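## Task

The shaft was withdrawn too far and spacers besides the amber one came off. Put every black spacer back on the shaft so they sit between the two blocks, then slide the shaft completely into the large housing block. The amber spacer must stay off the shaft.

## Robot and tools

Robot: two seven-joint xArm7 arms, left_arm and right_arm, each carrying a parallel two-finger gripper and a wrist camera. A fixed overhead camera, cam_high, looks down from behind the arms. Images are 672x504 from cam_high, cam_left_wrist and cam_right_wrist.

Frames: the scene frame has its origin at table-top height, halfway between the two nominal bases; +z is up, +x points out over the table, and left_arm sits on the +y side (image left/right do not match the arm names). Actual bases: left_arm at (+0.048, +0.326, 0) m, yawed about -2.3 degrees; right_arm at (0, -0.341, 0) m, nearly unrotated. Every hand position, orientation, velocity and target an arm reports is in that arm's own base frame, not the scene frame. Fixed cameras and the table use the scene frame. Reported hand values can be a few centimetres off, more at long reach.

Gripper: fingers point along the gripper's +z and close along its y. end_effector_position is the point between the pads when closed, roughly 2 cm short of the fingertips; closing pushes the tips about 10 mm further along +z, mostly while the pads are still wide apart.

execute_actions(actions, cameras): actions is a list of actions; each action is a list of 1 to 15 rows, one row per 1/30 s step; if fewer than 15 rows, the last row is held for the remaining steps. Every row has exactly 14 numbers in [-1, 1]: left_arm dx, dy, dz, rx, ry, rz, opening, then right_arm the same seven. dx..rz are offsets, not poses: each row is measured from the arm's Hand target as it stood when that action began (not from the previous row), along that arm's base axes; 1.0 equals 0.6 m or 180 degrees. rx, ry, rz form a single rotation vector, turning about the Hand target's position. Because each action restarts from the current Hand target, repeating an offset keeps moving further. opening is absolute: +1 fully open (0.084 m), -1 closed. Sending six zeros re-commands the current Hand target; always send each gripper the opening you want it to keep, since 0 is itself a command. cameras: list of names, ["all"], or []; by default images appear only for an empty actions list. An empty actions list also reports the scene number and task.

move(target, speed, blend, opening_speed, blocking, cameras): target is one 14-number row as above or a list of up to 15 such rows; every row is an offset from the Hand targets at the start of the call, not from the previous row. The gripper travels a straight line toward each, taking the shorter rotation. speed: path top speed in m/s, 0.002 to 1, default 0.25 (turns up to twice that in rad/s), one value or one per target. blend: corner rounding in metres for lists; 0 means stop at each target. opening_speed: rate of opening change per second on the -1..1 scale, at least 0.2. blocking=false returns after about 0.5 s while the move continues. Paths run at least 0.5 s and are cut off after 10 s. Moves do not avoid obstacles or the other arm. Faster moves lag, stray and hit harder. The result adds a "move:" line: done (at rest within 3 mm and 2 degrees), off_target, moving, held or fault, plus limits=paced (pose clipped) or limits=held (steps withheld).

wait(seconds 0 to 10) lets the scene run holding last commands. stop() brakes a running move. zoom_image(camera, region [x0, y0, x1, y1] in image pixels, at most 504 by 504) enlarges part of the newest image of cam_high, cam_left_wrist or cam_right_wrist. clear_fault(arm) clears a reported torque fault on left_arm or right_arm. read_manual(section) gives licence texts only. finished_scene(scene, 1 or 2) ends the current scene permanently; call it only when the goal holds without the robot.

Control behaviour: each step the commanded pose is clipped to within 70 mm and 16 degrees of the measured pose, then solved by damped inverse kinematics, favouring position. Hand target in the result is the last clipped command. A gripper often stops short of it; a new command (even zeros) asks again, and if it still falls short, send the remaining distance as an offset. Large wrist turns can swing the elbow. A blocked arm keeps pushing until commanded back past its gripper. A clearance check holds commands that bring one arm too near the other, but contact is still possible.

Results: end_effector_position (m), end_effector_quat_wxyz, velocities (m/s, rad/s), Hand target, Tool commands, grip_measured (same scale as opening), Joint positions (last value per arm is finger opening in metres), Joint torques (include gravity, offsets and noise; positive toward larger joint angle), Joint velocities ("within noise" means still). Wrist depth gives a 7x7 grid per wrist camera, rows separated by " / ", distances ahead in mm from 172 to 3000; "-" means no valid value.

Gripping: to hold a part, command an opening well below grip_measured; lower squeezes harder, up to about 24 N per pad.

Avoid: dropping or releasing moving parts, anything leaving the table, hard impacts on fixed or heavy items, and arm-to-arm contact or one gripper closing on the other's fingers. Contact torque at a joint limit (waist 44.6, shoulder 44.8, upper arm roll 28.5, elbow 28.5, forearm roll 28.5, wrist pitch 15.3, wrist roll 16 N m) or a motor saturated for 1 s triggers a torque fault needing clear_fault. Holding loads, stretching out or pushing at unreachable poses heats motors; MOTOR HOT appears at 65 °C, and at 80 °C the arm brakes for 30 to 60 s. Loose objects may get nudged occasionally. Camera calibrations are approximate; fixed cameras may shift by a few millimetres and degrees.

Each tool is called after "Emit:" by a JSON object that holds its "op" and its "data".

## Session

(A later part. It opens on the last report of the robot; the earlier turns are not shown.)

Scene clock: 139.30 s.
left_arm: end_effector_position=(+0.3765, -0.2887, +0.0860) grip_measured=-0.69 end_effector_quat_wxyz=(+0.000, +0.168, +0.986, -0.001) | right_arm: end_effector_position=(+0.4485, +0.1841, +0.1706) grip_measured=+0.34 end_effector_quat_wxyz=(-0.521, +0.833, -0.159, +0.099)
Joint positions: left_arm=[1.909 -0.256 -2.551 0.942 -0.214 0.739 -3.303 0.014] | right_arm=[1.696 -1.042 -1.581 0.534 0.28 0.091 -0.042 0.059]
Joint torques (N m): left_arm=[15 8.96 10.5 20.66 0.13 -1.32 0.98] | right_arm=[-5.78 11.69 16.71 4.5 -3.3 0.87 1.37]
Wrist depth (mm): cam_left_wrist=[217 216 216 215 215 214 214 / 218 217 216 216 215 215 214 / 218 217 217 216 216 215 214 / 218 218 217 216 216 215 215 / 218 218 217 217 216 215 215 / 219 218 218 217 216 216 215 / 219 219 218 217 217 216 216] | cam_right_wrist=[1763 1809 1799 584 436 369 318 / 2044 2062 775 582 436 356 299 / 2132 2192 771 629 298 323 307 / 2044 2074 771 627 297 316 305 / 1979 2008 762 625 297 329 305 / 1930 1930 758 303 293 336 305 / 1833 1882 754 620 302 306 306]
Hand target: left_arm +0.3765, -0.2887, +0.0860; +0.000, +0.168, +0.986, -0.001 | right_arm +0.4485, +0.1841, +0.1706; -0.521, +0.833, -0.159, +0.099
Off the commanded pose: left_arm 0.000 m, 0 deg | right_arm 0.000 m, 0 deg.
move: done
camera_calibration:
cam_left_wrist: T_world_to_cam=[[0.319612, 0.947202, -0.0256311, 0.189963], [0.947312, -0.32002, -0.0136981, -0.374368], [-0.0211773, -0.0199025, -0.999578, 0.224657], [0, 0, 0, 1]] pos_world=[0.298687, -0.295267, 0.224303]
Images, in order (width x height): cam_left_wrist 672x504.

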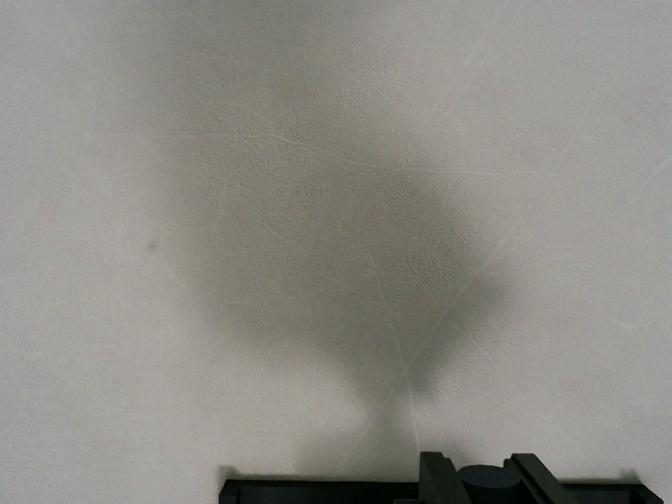

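Emit:
{"op": "move", "data": {"target": [0.0225,-0.0078,0,0,0,0,-1,0,0,0,0,0,0,0.35], "speed": 0.04, "cameras": ["cam_left_wrist","cam_high"]}}

Emit:
{"op": "zoom_image", "data": {"camera": "cam_high", "region": [270, 240, 420, 350]}}

Scene clock: 140.27 s.
left_arm: end_effector_position=(+0.3891, -0.2929, +0.0855) grip_measured=-0.69 end_effector_quat_wxyz=(-0.002, +0.168, +0.986, -0.001) | right_arm: end_effector_position=(+0.4485, +0.1841, +0.1706) grip_measured=+0.34 end_effector_quat_wxyz=(-0.521, +0.833, -0.159, +0.099)
Joint positions: left_arm=[1.932 -0.299 -2.559 0.996 -0.241 0.762 -3.275 0.014] | right_arm=[1.696 -1.042 -1.581 0.534 0.28 0.091 -0.042 0.059]
Joint torques (N m): left_arm=[23.17 19.78 27.21 53.76 1.28 -13.76 1.14] | right_arm=[-5.7 11.86 16.81 4.6 -3.21 0.75 1.43]
Wrist depth (mm): cam_left_wrist=[216 216 215 215 214 214 213 / 216 216 215 215 214 214 214 / 217 216 216 215 214 214 214 / 216 216 216 215 215 215 214 / 217 217 216 216 215 214 214 / 217 216 216 215 215 215 214 / 217 216 210 210 - 208 208] | cam_right_wrist=[1741 1785 1799 583 438 368 317 / 2032 2074 771 578 435 355 299 / 2132 2242 770 631 298 324 306 / 2038 2093 765 626 297 316 306 / 1985 2044 765 625 296 330 306 / 1888 1930 762 303 293 336 304 / 1833 1903 754 620 301 306 306]
Hand target: left_arm +0.3900, -0.2934, +0.0860; +0.000, +0.168, +0.986, -0.001 | right_arm +0.4485, +0.1841, +0.1706; -0.521, +0.833, -0.159, +0.099
Off the commanded pose: left_arm 0.001 m, 0 deg | right_arm 0.000 m, 0 deg.
move: done
camera_calibration:
cam_left_wrist: T_world_to_cam=[[0.319526, 0.947247, -0.0250105, 0.189842], [0.947266, -0.319986, -0.0171803, -0.387409], [-0.024277, -0.018202, -0.99954, 0.226031], [0, 0, 0, 1]] pos_world=[0.311807, -0.299678, 0.224019]
Images, in order (width x height): cam_high 672x504, cam_left_wrist 672x504.

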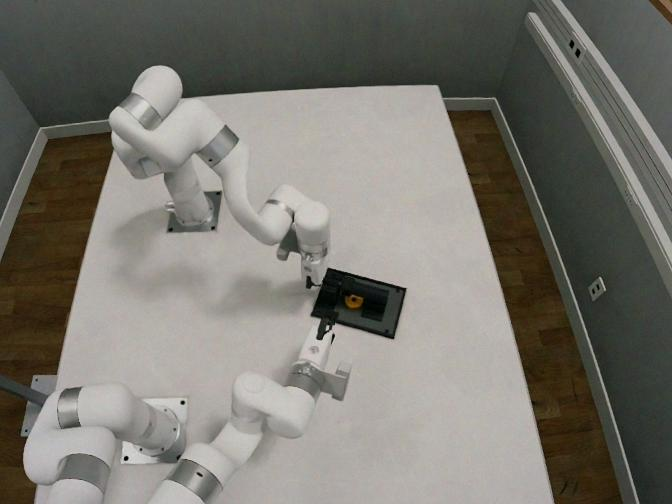

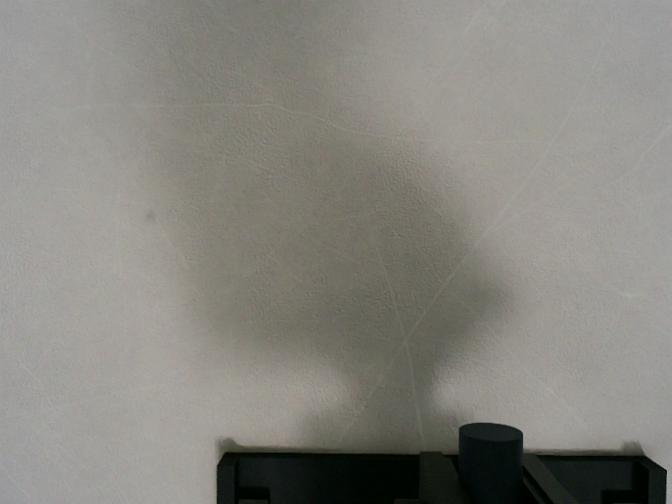

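Scaled by 3.360 from the camera's 672x504 image, which has a finer 960x720 frame.

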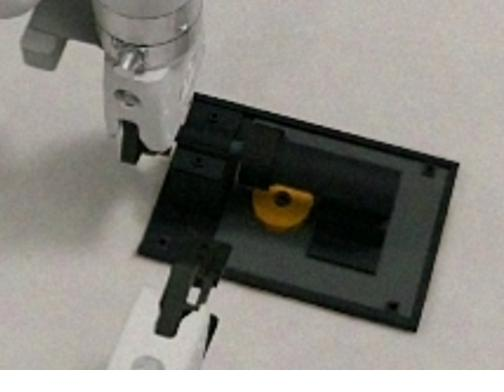

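Emit:
{"op": "move", "data": {"target": [[0.0,0.0,0,0,0,0,-1,0,0,0,0,0,0,0.35],[0.0014,0.0036,0,0,0,0,-1,0,0,0,0,0,0,0.35],[0.0008,-0.0045,0,0,0,0,-1,0,0,0,0,0,0,0.35],[0.0025,-0.0008,0.0035,0,0,0,-1,0,0,0,0,0,0,0.35],[0.004,-0.0012,-0.0035,0,0,0,-1,0,0,0,0,0,0,0.35],[0.006,-0.002,0,0,0,0,-1,0,0,0,0,0,0,0.35]], "speed": 0.03, "blend": 0.0005, "cameras": ["cam_left_wrist"]}}

Scene clock: 141.50 s.
left_arm: end_effector_position=(+0.3925, -0.2940, +0.0854) grip_measured=-0.69 end_effector_quat_wxyz=(-0.002, +0.168, +0.986, +0.000) | right_arm: end_effector_position=(+0.4485, +0.1841, +0.1706) grip_measured=+0.34 end_effector_quat_wxyz=(-0.521, +0.833, -0.159, +0.099)
Joint positions: left_arm=[1.939 -0.311 -2.561 1.011 -0.248 0.768 -3.269 0.014] | right_arm=[1.696 -1.042 -1.581 0.534 0.28 0.091 -0.042 0.059]
Joint torques (N m): left_arm=[23.13 21.78 32.32 55.74 0.89 -14.16 1.03] | right_arm=[-5.74 11.42 16.67 4.79 -3.36 0.75 1.48]
Wrist depth (mm): cam_left_wrist=[216 216 215 214 214 214 213 / 216 216 215 215 214 213 213 / 216 216 215 215 214 214 213 / 216 216 215 215 214 214 213 / 217 216 215 215 215 214 214 / 217 216 216 215 215 214 214 / 217 216 210 210 - 208 208] | cam_right_wrist=[1728 1818 1767 582 438 369 317 / 2056 2074 771 580 435 355 300 / 2112 2199 768 627 298 323 306 / 2038 2062 769 626 297 315 306 / 1962 2038 765 624 296 329 305 / 1893 1930 760 303 294 335 305 / 1852 1898 757 621 301 305 307]
Hand target: left_arm +0.3936, -0.2946, +0.0860; +0.000, +0.168, +0.986, -0.001 | right_arm +0.4485, +0.1841, +0.1706; -0.521, +0.833, -0.159, +0.099
Off the commanded pose: left_arm 0.001 m, 0 deg | right_arm 0.000 m, 0 deg.
move: done; blend cut to 0 m at target 1
camera_calibration:
cam_left_wrist: T_world_to_cam=[[0.319601, 0.947224, -0.0249173, 0.189838], [0.947225, -0.320071, -0.0178429, -0.390884], [-0.0248765, -0.0178996, -0.99953, 0.226272], [0, 0, 0, 1]] pos_world=[0.315211, -0.30088, 0.223922]
Images, in order (width x height): cam_left_wrist 672x504.

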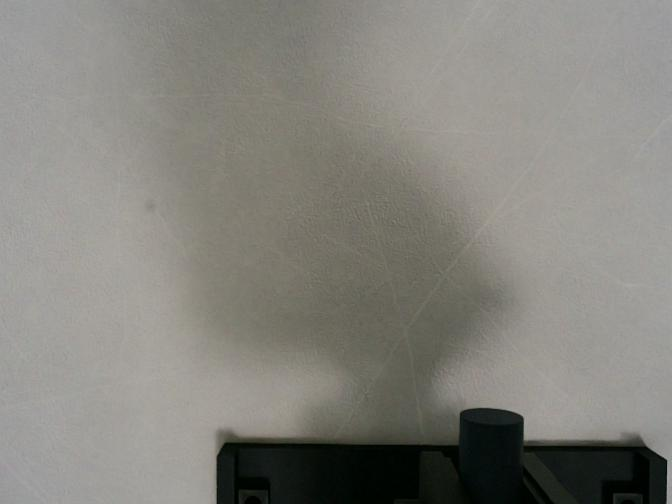

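Emit:
{"op": "move", "data": {"target": [[0,0,0,0,0,0,-0.4,0,0,0,0,0,0,0.35],[0,0,0.2,0,0,0,-0.4,0,0,0,0,0,0,0.35],[0.21,-0.02,0.25,0,0,0,-0.4,0,0,0,0,0,0,0.35]], "speed": [0.1,0.1,0.2], "cameras": ["cam_left_wrist","cam_right_wrist"]}}

Emit:
{"op": "zoom_image", "data": {"camera": "cam_left_wrist", "region": [200, 50, 500, 400]}}

Scene clock: 145.00 s.
left_arm: end_effector_position=(+0.5196, -0.3066, +0.2360) grip_measured=-0.42 end_effector_quat_wxyz=(+0.000, +0.168, +0.986, -0.001) | right_arm: end_effector_position=(+0.4485, +0.1841, +0.1706) grip_measured=+0.34 end_effector_quat_wxyz=(-0.521, +0.833, -0.159, +0.099)
Joint positions: left_arm=[2.148 -0.534 -2.504 1.761 -0.319 1.33 -3.151 0.026] | right_arm=[1.696 -1.042 -1.581 0.534 0.28 0.091 -0.042 0.059]
Joint torques (N m): left_arm=[5.55 22.26 2.65 27.24 -1.55 0.15 1.02] | right_arm=[-6.06 11.55 16.73 5.13 -3.43 0.74 1.49]
Wrist depth (mm): cam_left_wrist=[366 365 364 363 362 362 361 / 366 365 365 363 363 362 361 / 366 367 365 281 351 363 362 / 367 367 358 279 355 362 363 / 368 367 357 265 357 363 363 / 368 367 358 271 357 365 363 / 369 368 359 273 358 364 364] | cam_right_wrist=[1736 1799 1772 584 439 368 318 / 2008 2080 773 582 436 355 298 / 2099 2242 773 628 297 323 306 / 2038 2068 768 626 297 316 305 / 244 1134 760 623 297 329 304 / 1862 1903 762 625 294 336 304 / 1818 1903 755 618 301 305 306]
Hand target: left_arm +0.5196, -0.3066, +0.2360; +0.000, +0.168, +0.986, -0.001 | right_arm +0.4485, +0.1841, +0.1706; -0.521, +0.833, -0.159, +0.099
Off the commanded pose: left_arm 0.000 m, 0 deg | right_arm 0.000 m, 0 deg.
move: done
camera_calibration:
cam_left_wrist: T_world_to_cam=[[0.319612, 0.947202, -0.0256311, 0.165026], [0.947312, -0.32002, -0.0136981, -0.513602], [-0.0211773, -0.0199025, -0.999578, 0.377268], [0, 0, 0, 1]] pos_world=[0.441787, -0.313167, 0.374303]
cam_right_wrist: T_world_to_cam=[[-0.152604, -0.423874, -0.892773, 0.325548], [-0.933094, 0.35946, -0.0111695, 0.421044], [0.32565, 0.831336, -0.450369, -0.0893267], [0, 0, 0, 1]] pos_world=[0.471643, 0.0609035, 0.255113]
Images, in order (width x height): cam_left_wrist 672x504, cam_right_wrist 672x504.

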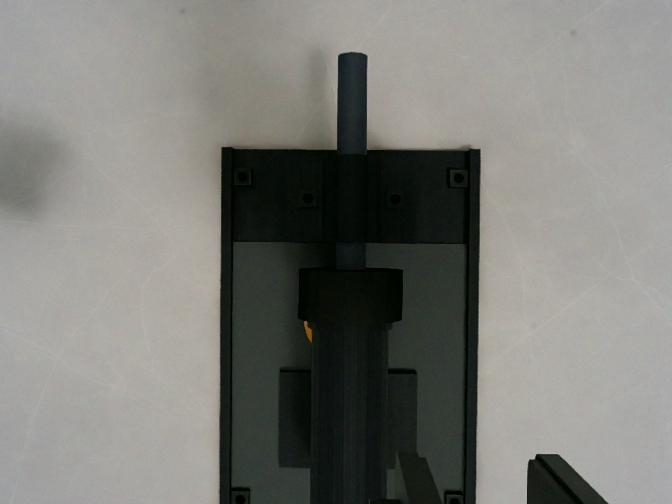

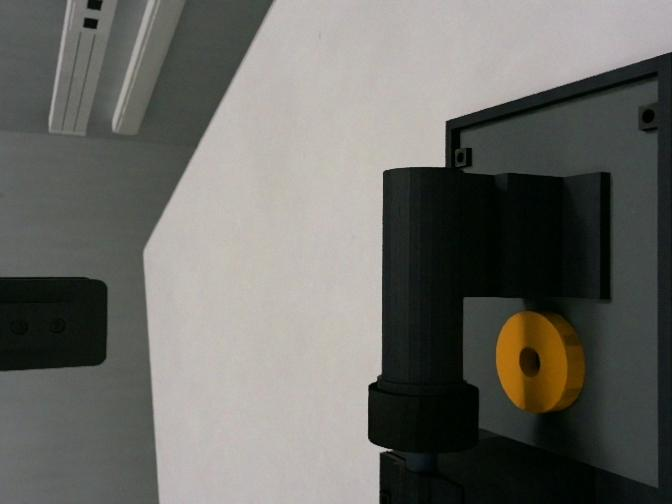

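Scaled by 1.440 from the camera's 672x504 image, which has a finer 960x720 frame.

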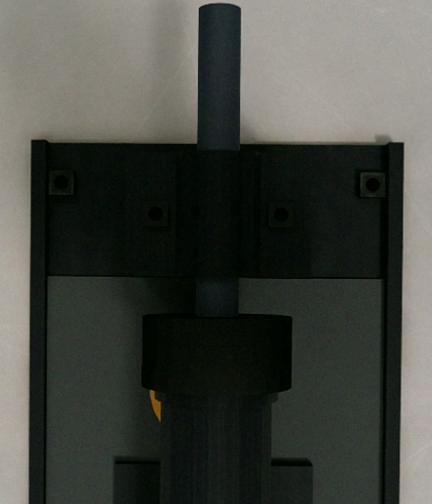

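Emit:
{"op": "move", "data": {"target": [[-0.3178,0.0568,0,0,0,0,-1,0,0,0,0,0,0,0.35],[-0.3178,0.0568,-0.255,0,0,0,-1,0,0,0,0,0,0,0.35],[-0.2975,0.0497,-0.255,0,0,0,-1,0,0,0,0,0,0,0.35]], "speed": [0.2,0.15,0.03], "cameras": ["cam_left_wrist"]}}

Scene clock: 148.77 s.
left_arm: end_effector_position=(+0.3411, -0.2768, +0.0830) grip_measured=-1.00 end_effector_quat_wxyz=(+0.000, +0.168, +0.986, -0.001) | right_arm: end_effector_position=(+0.4485, +0.1841, +0.1706) grip_measured=+0.34 end_effector_quat_wxyz=(-0.521, +0.833, -0.159, +0.099)
Joint positions: left_arm=[1.845 -0.147 -2.526 0.803 -0.138 0.687 -3.384 0] | right_arm=[1.696 -1.042 -1.581 0.534 0.28 0.091 -0.042 0.059]
Joint torques (N m): left_arm=[5.57 12.38 -2.75 24.4 -1.58 0.11 1.18] | right_arm=[-5.84 11.58 16.81 5.28 -3.2 0.55 1.5]
Wrist depth (mm): cam_left_wrist=[214 213 213 213 212 211 210 / 215 214 213 213 212 212 211 / 215 214 214 213 213 212 212 / 215 214 214 214 213 212 212 / 215 215 214 214 213 213 212 / 216 215 215 214 214 213 212 / 216 215 215 214 214 214 213] | cam_right_wrist=[1749 1799 1741 584 437 368 318 / 2056 2080 776 579 435 356 300 / 2112 2220 768 629 298 323 306 / 2014 2093 768 628 297 316 305 / 1991 2020 763 624 297 330 305 / 1914 1908 765 625 294 335 303 / 1842 1893 753 621 302 305 306]
Hand target: left_arm +0.3411, -0.2768, +0.0830; +0.000, +0.168, +0.986, -0.001 | right_arm +0.4485, +0.1841, +0.1706; -0.521, +0.833, -0.159, +0.099
Off the commanded pose: left_arm 0.000 m, 0 deg | right_arm 0.000 m, 0 deg.
move: done
camera_calibration:
cam_left_wrist: T_world_to_cam=[[0.319612, 0.947202, -0.0256311, 0.189929], [0.947312, -0.32002, -0.0136981, -0.337066], [-0.0211773, -0.0199025, -0.999578, 0.221146], [0, 0, 0, 1]] pos_world=[0.263287, -0.283367, 0.221303]
Images, in order (width x height): cam_left_wrist 672x504.

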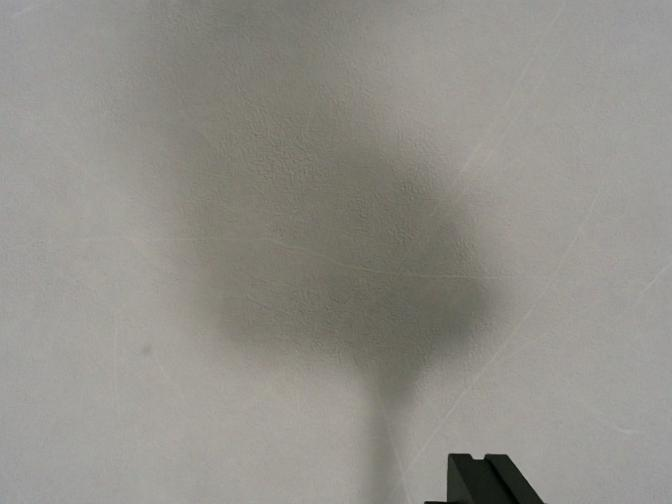

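Emit:
{"op": "move", "data": {"target": [0.0079,-0.0028,0,0,0,0,-1,0,0,0,0,0,0,0.35], "speed": 0.03}}

Emit:
{"op": "move", "data": {"target": [0.0063,-0.0022,0,0,0,0,-1,0,0,0,0,0,0,0.35], "speed": 0.03}}

Scene clock: 149.67 s.
left_arm: end_effector_position=(+0.3458, -0.2784, +0.0830) grip_measured=-1.00 end_effector_quat_wxyz=(+0.000, +0.168, +0.986, -0.001) | right_arm: end_effector_position=(+0.4485, +0.1841, +0.1706) grip_measured=+0.34 end_effector_quat_wxyz=(-0.521, +0.833, -0.159, +0.099)
Joint positions: left_arm=[1.852 -0.163 -2.528 0.821 -0.151 0.692 -3.37 0] | right_arm=[1.696 -1.042 -1.581 0.534 0.28 0.091 -0.042 0.059]
Joint torques (N m): left_arm=[5.89 12.75 -2.48 24.41 -1.86 -0.14 1.22] | right_arm=[-5.6 11.56 16.66 5.37 -3.37 0.47 1.45]
Wrist depth (mm): cam_left_wrist=[214 213 213 212 212 211 211 / 214 214 213 213 212 211 211 / 215 214 214 213 213 212 212 / 215 214 214 213 213 212 211 / 215 215 214 214 213 213 212 / 215 215 214 215 213 213 213 / 216 215 215 215 214 213 213] | cam_right_wrist=[1732 1767 1781 582 437 368 317 / 2038 2080 773 580 437 355 300 / 2119 2220 770 633 298 322 306 / 2044 2068 762 630 297 315 305 / 1979 1985 761 626 297 329 305 / 1893 1940 760 623 293 335 304 / 1872 1857 756 619 301 306 307]
Hand target: left_arm +0.3458, -0.2784, +0.0830; +0.000, +0.168, +0.986, -0.001 | right_arm +0.4485, +0.1841, +0.1706; -0.521, +0.833, -0.159, +0.099
Off the commanded pose: left_arm 0.000 m, 0 deg | right_arm 0.000 m, 0 deg.
move: done

Scene clock: 150.40 s.
left_arm: end_effector_position=(+0.3491, -0.2796, +0.0828) grip_measured=-1.00 end_effector_quat_wxyz=(-0.001, +0.168, +0.986, -0.001) | right_arm: end_effector_position=(+0.4485, +0.1841, +0.1706) grip_measured=+0.34 end_effector_quat_wxyz=(-0.521, +0.833, -0.159, +0.099)
Joint positions: left_arm=[1.857 -0.176 -2.53 0.835 -0.161 0.698 -3.36 0] | right_arm=[1.696 -1.042 -1.581 0.534 0.28 0.091 -0.042 0.059]
Joint torques (N m): left_arm=[12.75 11.75 8.56 47.37 -0.65 -12.26 1.17] | right_arm=[-5.63 11.6 16.68 5.55 -3.07 0.43 1.47]
Wrist depth (mm): cam_left_wrist=[214 213 213 212 211 211 211 / 214 214 213 212 212 211 211 / 214 213 213 213 212 212 211 / 214 214 213 213 212 211 211 / 215 214 213 213 212 212 212 / 215 214 214 213 213 213 211 / 215 215 214 213 213 213 212] | cam_right_wrist=[1745 1781 1767 579 438 369 318 / 2068 2125 771 579 436 356 298 / 2145 2192 771 631 297 323 307 / 2020 2093 766 628 298 315 305 / 1951 2026 760 629 296 330 305 / 1919 1930 753 305 294 337 305 / 1828 1877 753 620 301 306 307]
Hand target: left_arm +0.3496, -0.2798, +0.0830; +0.000, +0.168, +0.986, -0.001 | right_arm +0.4485, +0.1841, +0.1706; -0.521, +0.833, -0.159, +0.099
Off the commanded pose: left_arm 0.001 m, 0 deg | right_arm 0.000 m, 0 deg.
move: done

Emit:
{"op": "move", "data": {"target": [0.0035,-0.0012,0,0,0,0,-1,0,0,0,0,0,0,0.35], "speed": 0.02}}

Emit:
{"op": "move", "data": {"target": [0.003,-0.001,0,0,0,0,-1,0,0,0,0,0,0,0.35], "speed": 0.02, "cameras": ["cam_left_wrist"]}}

Scene clock: 151.53 s.
left_arm: end_effector_position=(+0.3386, -0.2729, +0.0787) grip_measured=-1.00 end_effector_quat_wxyz=(-0.027, +0.168, +0.985, +0.010) | right_arm: end_effector_position=(+0.4485, +0.1841, +0.1706) grip_measured=+0.34 end_effector_quat_wxyz=(-0.521, +0.833, -0.159, +0.099)
Joint positions: left_arm=[1.86 -0.182 -2.531 0.841 -0.166 0.755 -3.355 0] | right_arm=[1.696 -1.042 -1.581 0.534 0.28 0.091 -0.042 0.059]
Joint torques (N m): left_arm=[0.45 17.12 5.37 24.25 0.14 0.31 0.2] | right_arm=[-5.71 11.76 16.65 5.68 -3.19 0.47 1.42]
Wrist depth (mm): cam_left_wrist=[216 216 216 215 216 215 215 / 215 214 215 215 214 214 214 / 214 213 213 214 213 213 213 / 213 213 212 212 212 212 212 / 212 212 212 211 211 211 211 / 211 210 210 210 210 210 210 / 209 210 209 209 209 209 209] | cam_right_wrist=[1772 1776 1749 583 437 368 318 / 2050 2087 769 580 436 355 299 / 2145 2220 769 630 299 322 306 / 2056 2087 769 627 297 315 306 / 1962 2014 758 628 296 330 306 / 1919 1930 759 303 294 336 304 / 1847 1872 755 620 301 305 307]
Hand target: left_arm +0.3386, -0.2729, +0.0787; -0.027, +0.168, +0.985, +0.010 (not the last commanded pose) | right_arm +0.4485, +0.1841, +0.1706; -0.521, +0.833, -0.159, +0.099
Tool commands: left_gripper/opening=-1.0 right_gripper/opening=+0.35
Off the commanded pose: left_arm 0.016 m, 3 deg | right_arm 0.000 m, 0 deg.
TORQUE FAULT: the external load on joint 6 (wrist pitch) of the left arm reached its load limit, and that arm stopped. The contact can be on any part of that arm beyond that joint, not only on its tool. A torque fault puts only its own arm into a fault stop. That arm's remaining commands of this call were not run. The hold on joint 6 (wrist pitch) of that arm was moved back by the arm itself, up to 3 degrees, as the stop began. That arm is still stopped at the end of this call. While its stop runs, that arm, its gripper or tool too, takes no new command.
CLEAR FAULT: the left arm stays stopped (state 4) until you call clear_fault(arm="left_arm").
End effector pose when the fault began: left_arm: position (+0.3499, -0.2795, +0.0823), quat_wxyz (-0.003, +0.168, +0.986, +0.000)
Joint positions when the fault began: left_arm=[1.86 -0.182 -2.53 0.841 -0.166 0.704 -3.355 0]
move: fault (left_arm)

not run: an earlier result of this reply reported a stop or a fault. Calls in your next reply go to the robot.

Emit:
{"op": "clear_fault", "data": {"arm": "left_arm"}}

Emit:
{"op": "move", "data": {"target": [[-0.02,0.02,0.1,0,0,0,-0.9,0,0,0,0,0,0,0.35],[0.3,-0.05,0.26,0.025,0.02,0,-0.9,0,0,0,0,0,0,0.35]], "speed": 0.15, "cameras": ["all"]}}

Emit:
{"op": "zoom_image", "data": {"camera": "cam_left_wrist", "region": [200, 0, 500, 400]}}

Emit:
{"op": "zoom_image", "data": {"camera": "cam_right_wrist", "region": [340, 340, 520, 504]}}

Scene clock: 151.73 s.
left_arm: end_effector_position=(+0.3386, -0.2729, +0.0787) grip_measured=-1.00 end_effector_quat_wxyz=(-0.027, +0.168, +0.985, +0.010) | right_arm: end_effector_position=(+0.4485, +0.1841, +0.1706) grip_measured=+0.34 end_effector_quat_wxyz=(-0.521, +0.833, -0.159, +0.099)
Joint positions: left_arm=[1.86 -0.182 -2.531 0.841 -0.166 0.755 -3.355 0] | right_arm=[1.696 -1.042 -1.581 0.534 0.28 0.091 -0.042 0.059]
Joint torques (N m): left_arm=[0.9 17.02 5.47 24.33 -0.12 0.12 0.07] | right_arm=[-5.85 11.64 16.83 5.7 -3.35 0.38 1.49]
Wrist depth (mm): cam_left_wrist=[216 216 216 216 216 215 215 / 215 215 214 215 215 214 214 / 214 213 213 214 213 213 213 / 213 212 213 212 212 212 212 / 212 212 212 211 211 212 211 / 210 210 211 210 210 210 210 / 209 210 209 210 210 209 209] | cam_right_wrist=[1723 1809 1795 583 437 369 318 / 2032 2080 777 578 437 355 300 / 2132 2199 769 629 298 323 307 / 2026 2074 765 629 297 316 306 / 1996 2032 765 623 296 329 305 / 1898 1903 760 304 293 336 304 / 1828 1893 755 621 302 306 306]
Hand target: left_arm +0.3386, -0.2729, +0.0787; -0.027, +0.168, +0.985, +0.010 (not the last commanded pose) | right_arm +0.4485, +0.1841, +0.1706; -0.521, +0.833, -0.159, +0.099
Tool commands: left_gripper/opening=-1.0 right_gripper/opening=+0.35
Off the commanded pose: left_arm 0.016 m, 3 deg | right_arm 0.000 m, 0 deg.
TORQUE FAULT, CONTINUED: the left arm's stop, for the torque fault of joint 6 (wrist pitch) that an earlier result reported, is over. The call counts as one of the actions that you can send in this scene. The hold on joint 6 (wrist pitch) of that arm was moved back by the arm itself, up to 3 degrees, as the stop began. That arm's target is now where it stood when the stop ended, not its last command. That arm's gripper keeps its grip as last carried out, and that arm accepts commands again: back off and push less far.
CLEAR FAULT: your call cleared the left arm's torque fault. If a joint's load stays at its limit, that arm stops again at once.

Scene clock: 154.67 s.
left_arm: end_effector_position=(+0.5186, -0.3029, +0.2347) grip_measured=-0.92 end_effector_quat_wxyz=(-0.064, +0.167, +0.983, +0.043) | right_arm: end_effector_position=(+0.4485, +0.1841, +0.1706) grip_measured=+0.34 end_effector_quat_wxyz=(-0.521, +0.833, -0.159, +0.099)
Joint positions: left_arm=[2.229 -0.695 -2.513 2.031 -0.328 1.59 -3.161 0.003] | right_arm=[1.696 -1.042 -1.581 0.534 0.28 0.091 -0.042 0.059]
Joint torques (N m): left_arm=[5.72 25.43 3.21 25.95 -1.91 0.42 -0.76] | right_arm=[-5.39 11.59 16.78 5.81 -3.39 0.38 1.4]
Wrist depth (mm): cam_left_wrist=[380 384 387 391 395 399 402 / 374 378 382 385 388 392 395 / 368 372 374 377 382 384 387 / 363 367 355 284 368 379 383 / 358 363 352 277 365 374 377 / 354 355 349 268 359 368 370 / 348 350 344 265 353 362 365] | cam_right_wrist=[1741 1799 1767 583 437 369 317 / 2038 2112 772 579 438 354 300 / 2119 2213 765 631 297 323 306 / 2038 2112 765 626 297 315 305 / 262 1141 760 626 297 329 305 / 1908 1930 761 303 294 336 304 / 1833 1893 756 622 301 306 307]
Hand target: left_arm +0.5186, -0.3029, +0.2347; -0.064, +0.167, +0.983, +0.043 | right_arm +0.4485, +0.1841, +0.1706; -0.521, +0.833, -0.159, +0.099
Off the commanded pose: left_arm 0.000 m, 0 deg | right_arm 0.000 m, 0 deg.
move: done
camera_calibration:
cam_left_wrist: T_world_to_cam=[[0.320444, 0.946359, 0.0414828, 0.145356], [0.938014, -0.310904, -0.153192, -0.471141], [-0.132077, 0.0880009, -0.987325, 0.463265], [0, 0, 0, 1]] pos_world=[0.456545, -0.324806, 0.379189]
cam_right_wrist: T_world_to_cam=[[-0.152604, -0.423874, -0.892773, 0.325548], [-0.933094, 0.35946, -0.0111695, 0.421044], [0.32565, 0.831336, -0.450369, -0.0893267], [0, 0, 0, 1]] pos_world=[0.471643, 0.0609035, 0.255113]

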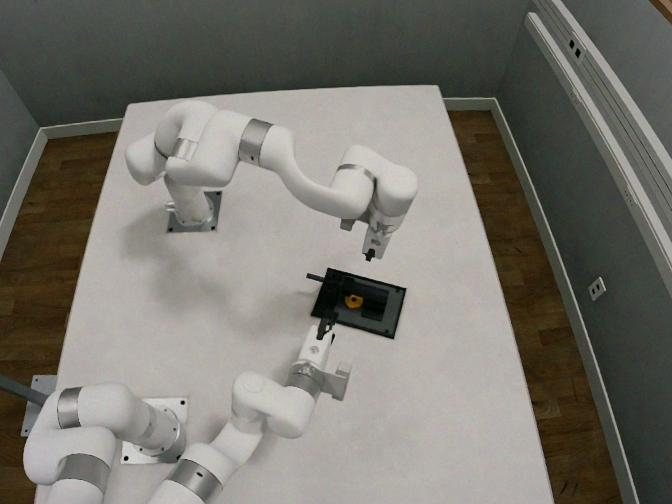

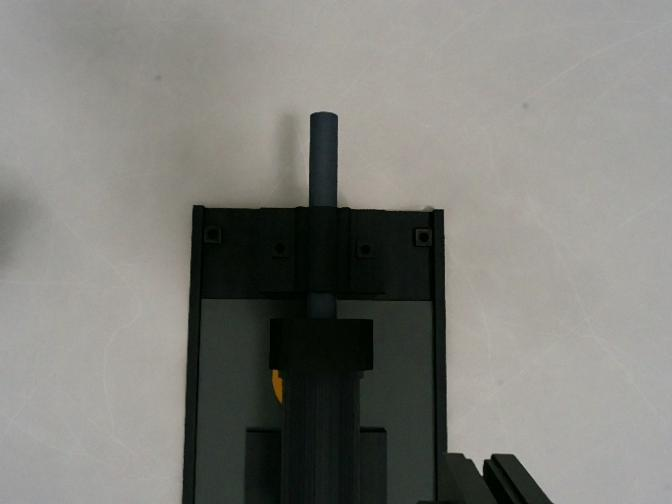

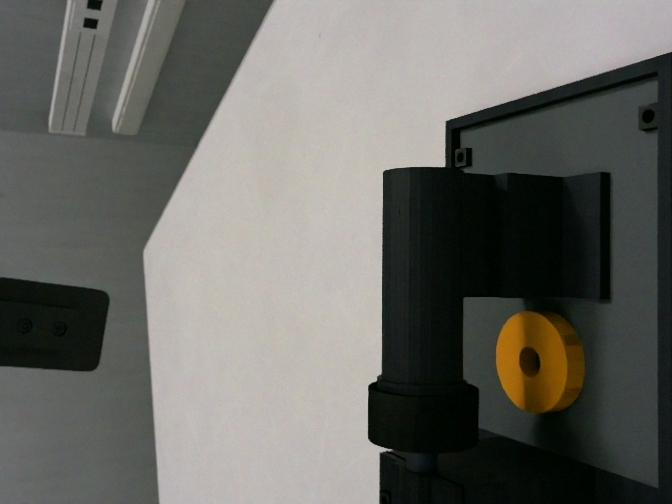

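Scaled by 1.260 from the camera's 672x504 image, which has a finer 960x720 frame.

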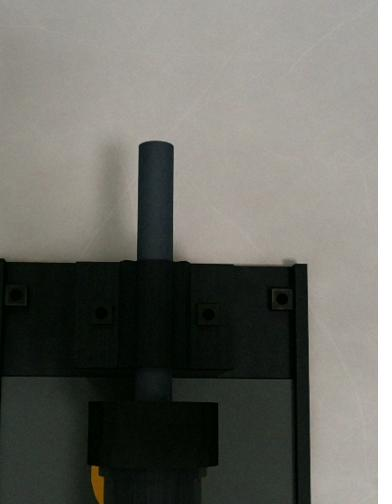

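Scaled by 2.800 from the camera's 672x504 image, which has a finer 960x720 frame.

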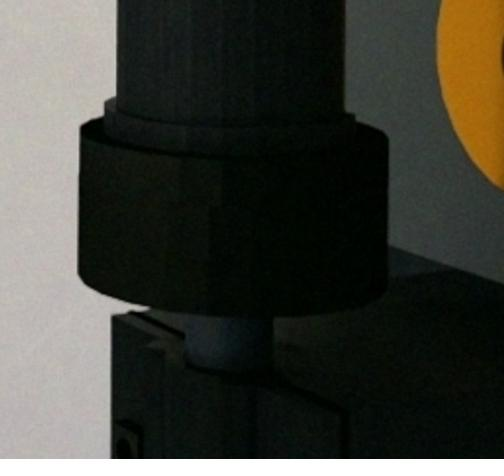

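Good.

Emit:
{"op": "finished_scene", "data": {"scene": 1}}

The scene is finished: the task was done.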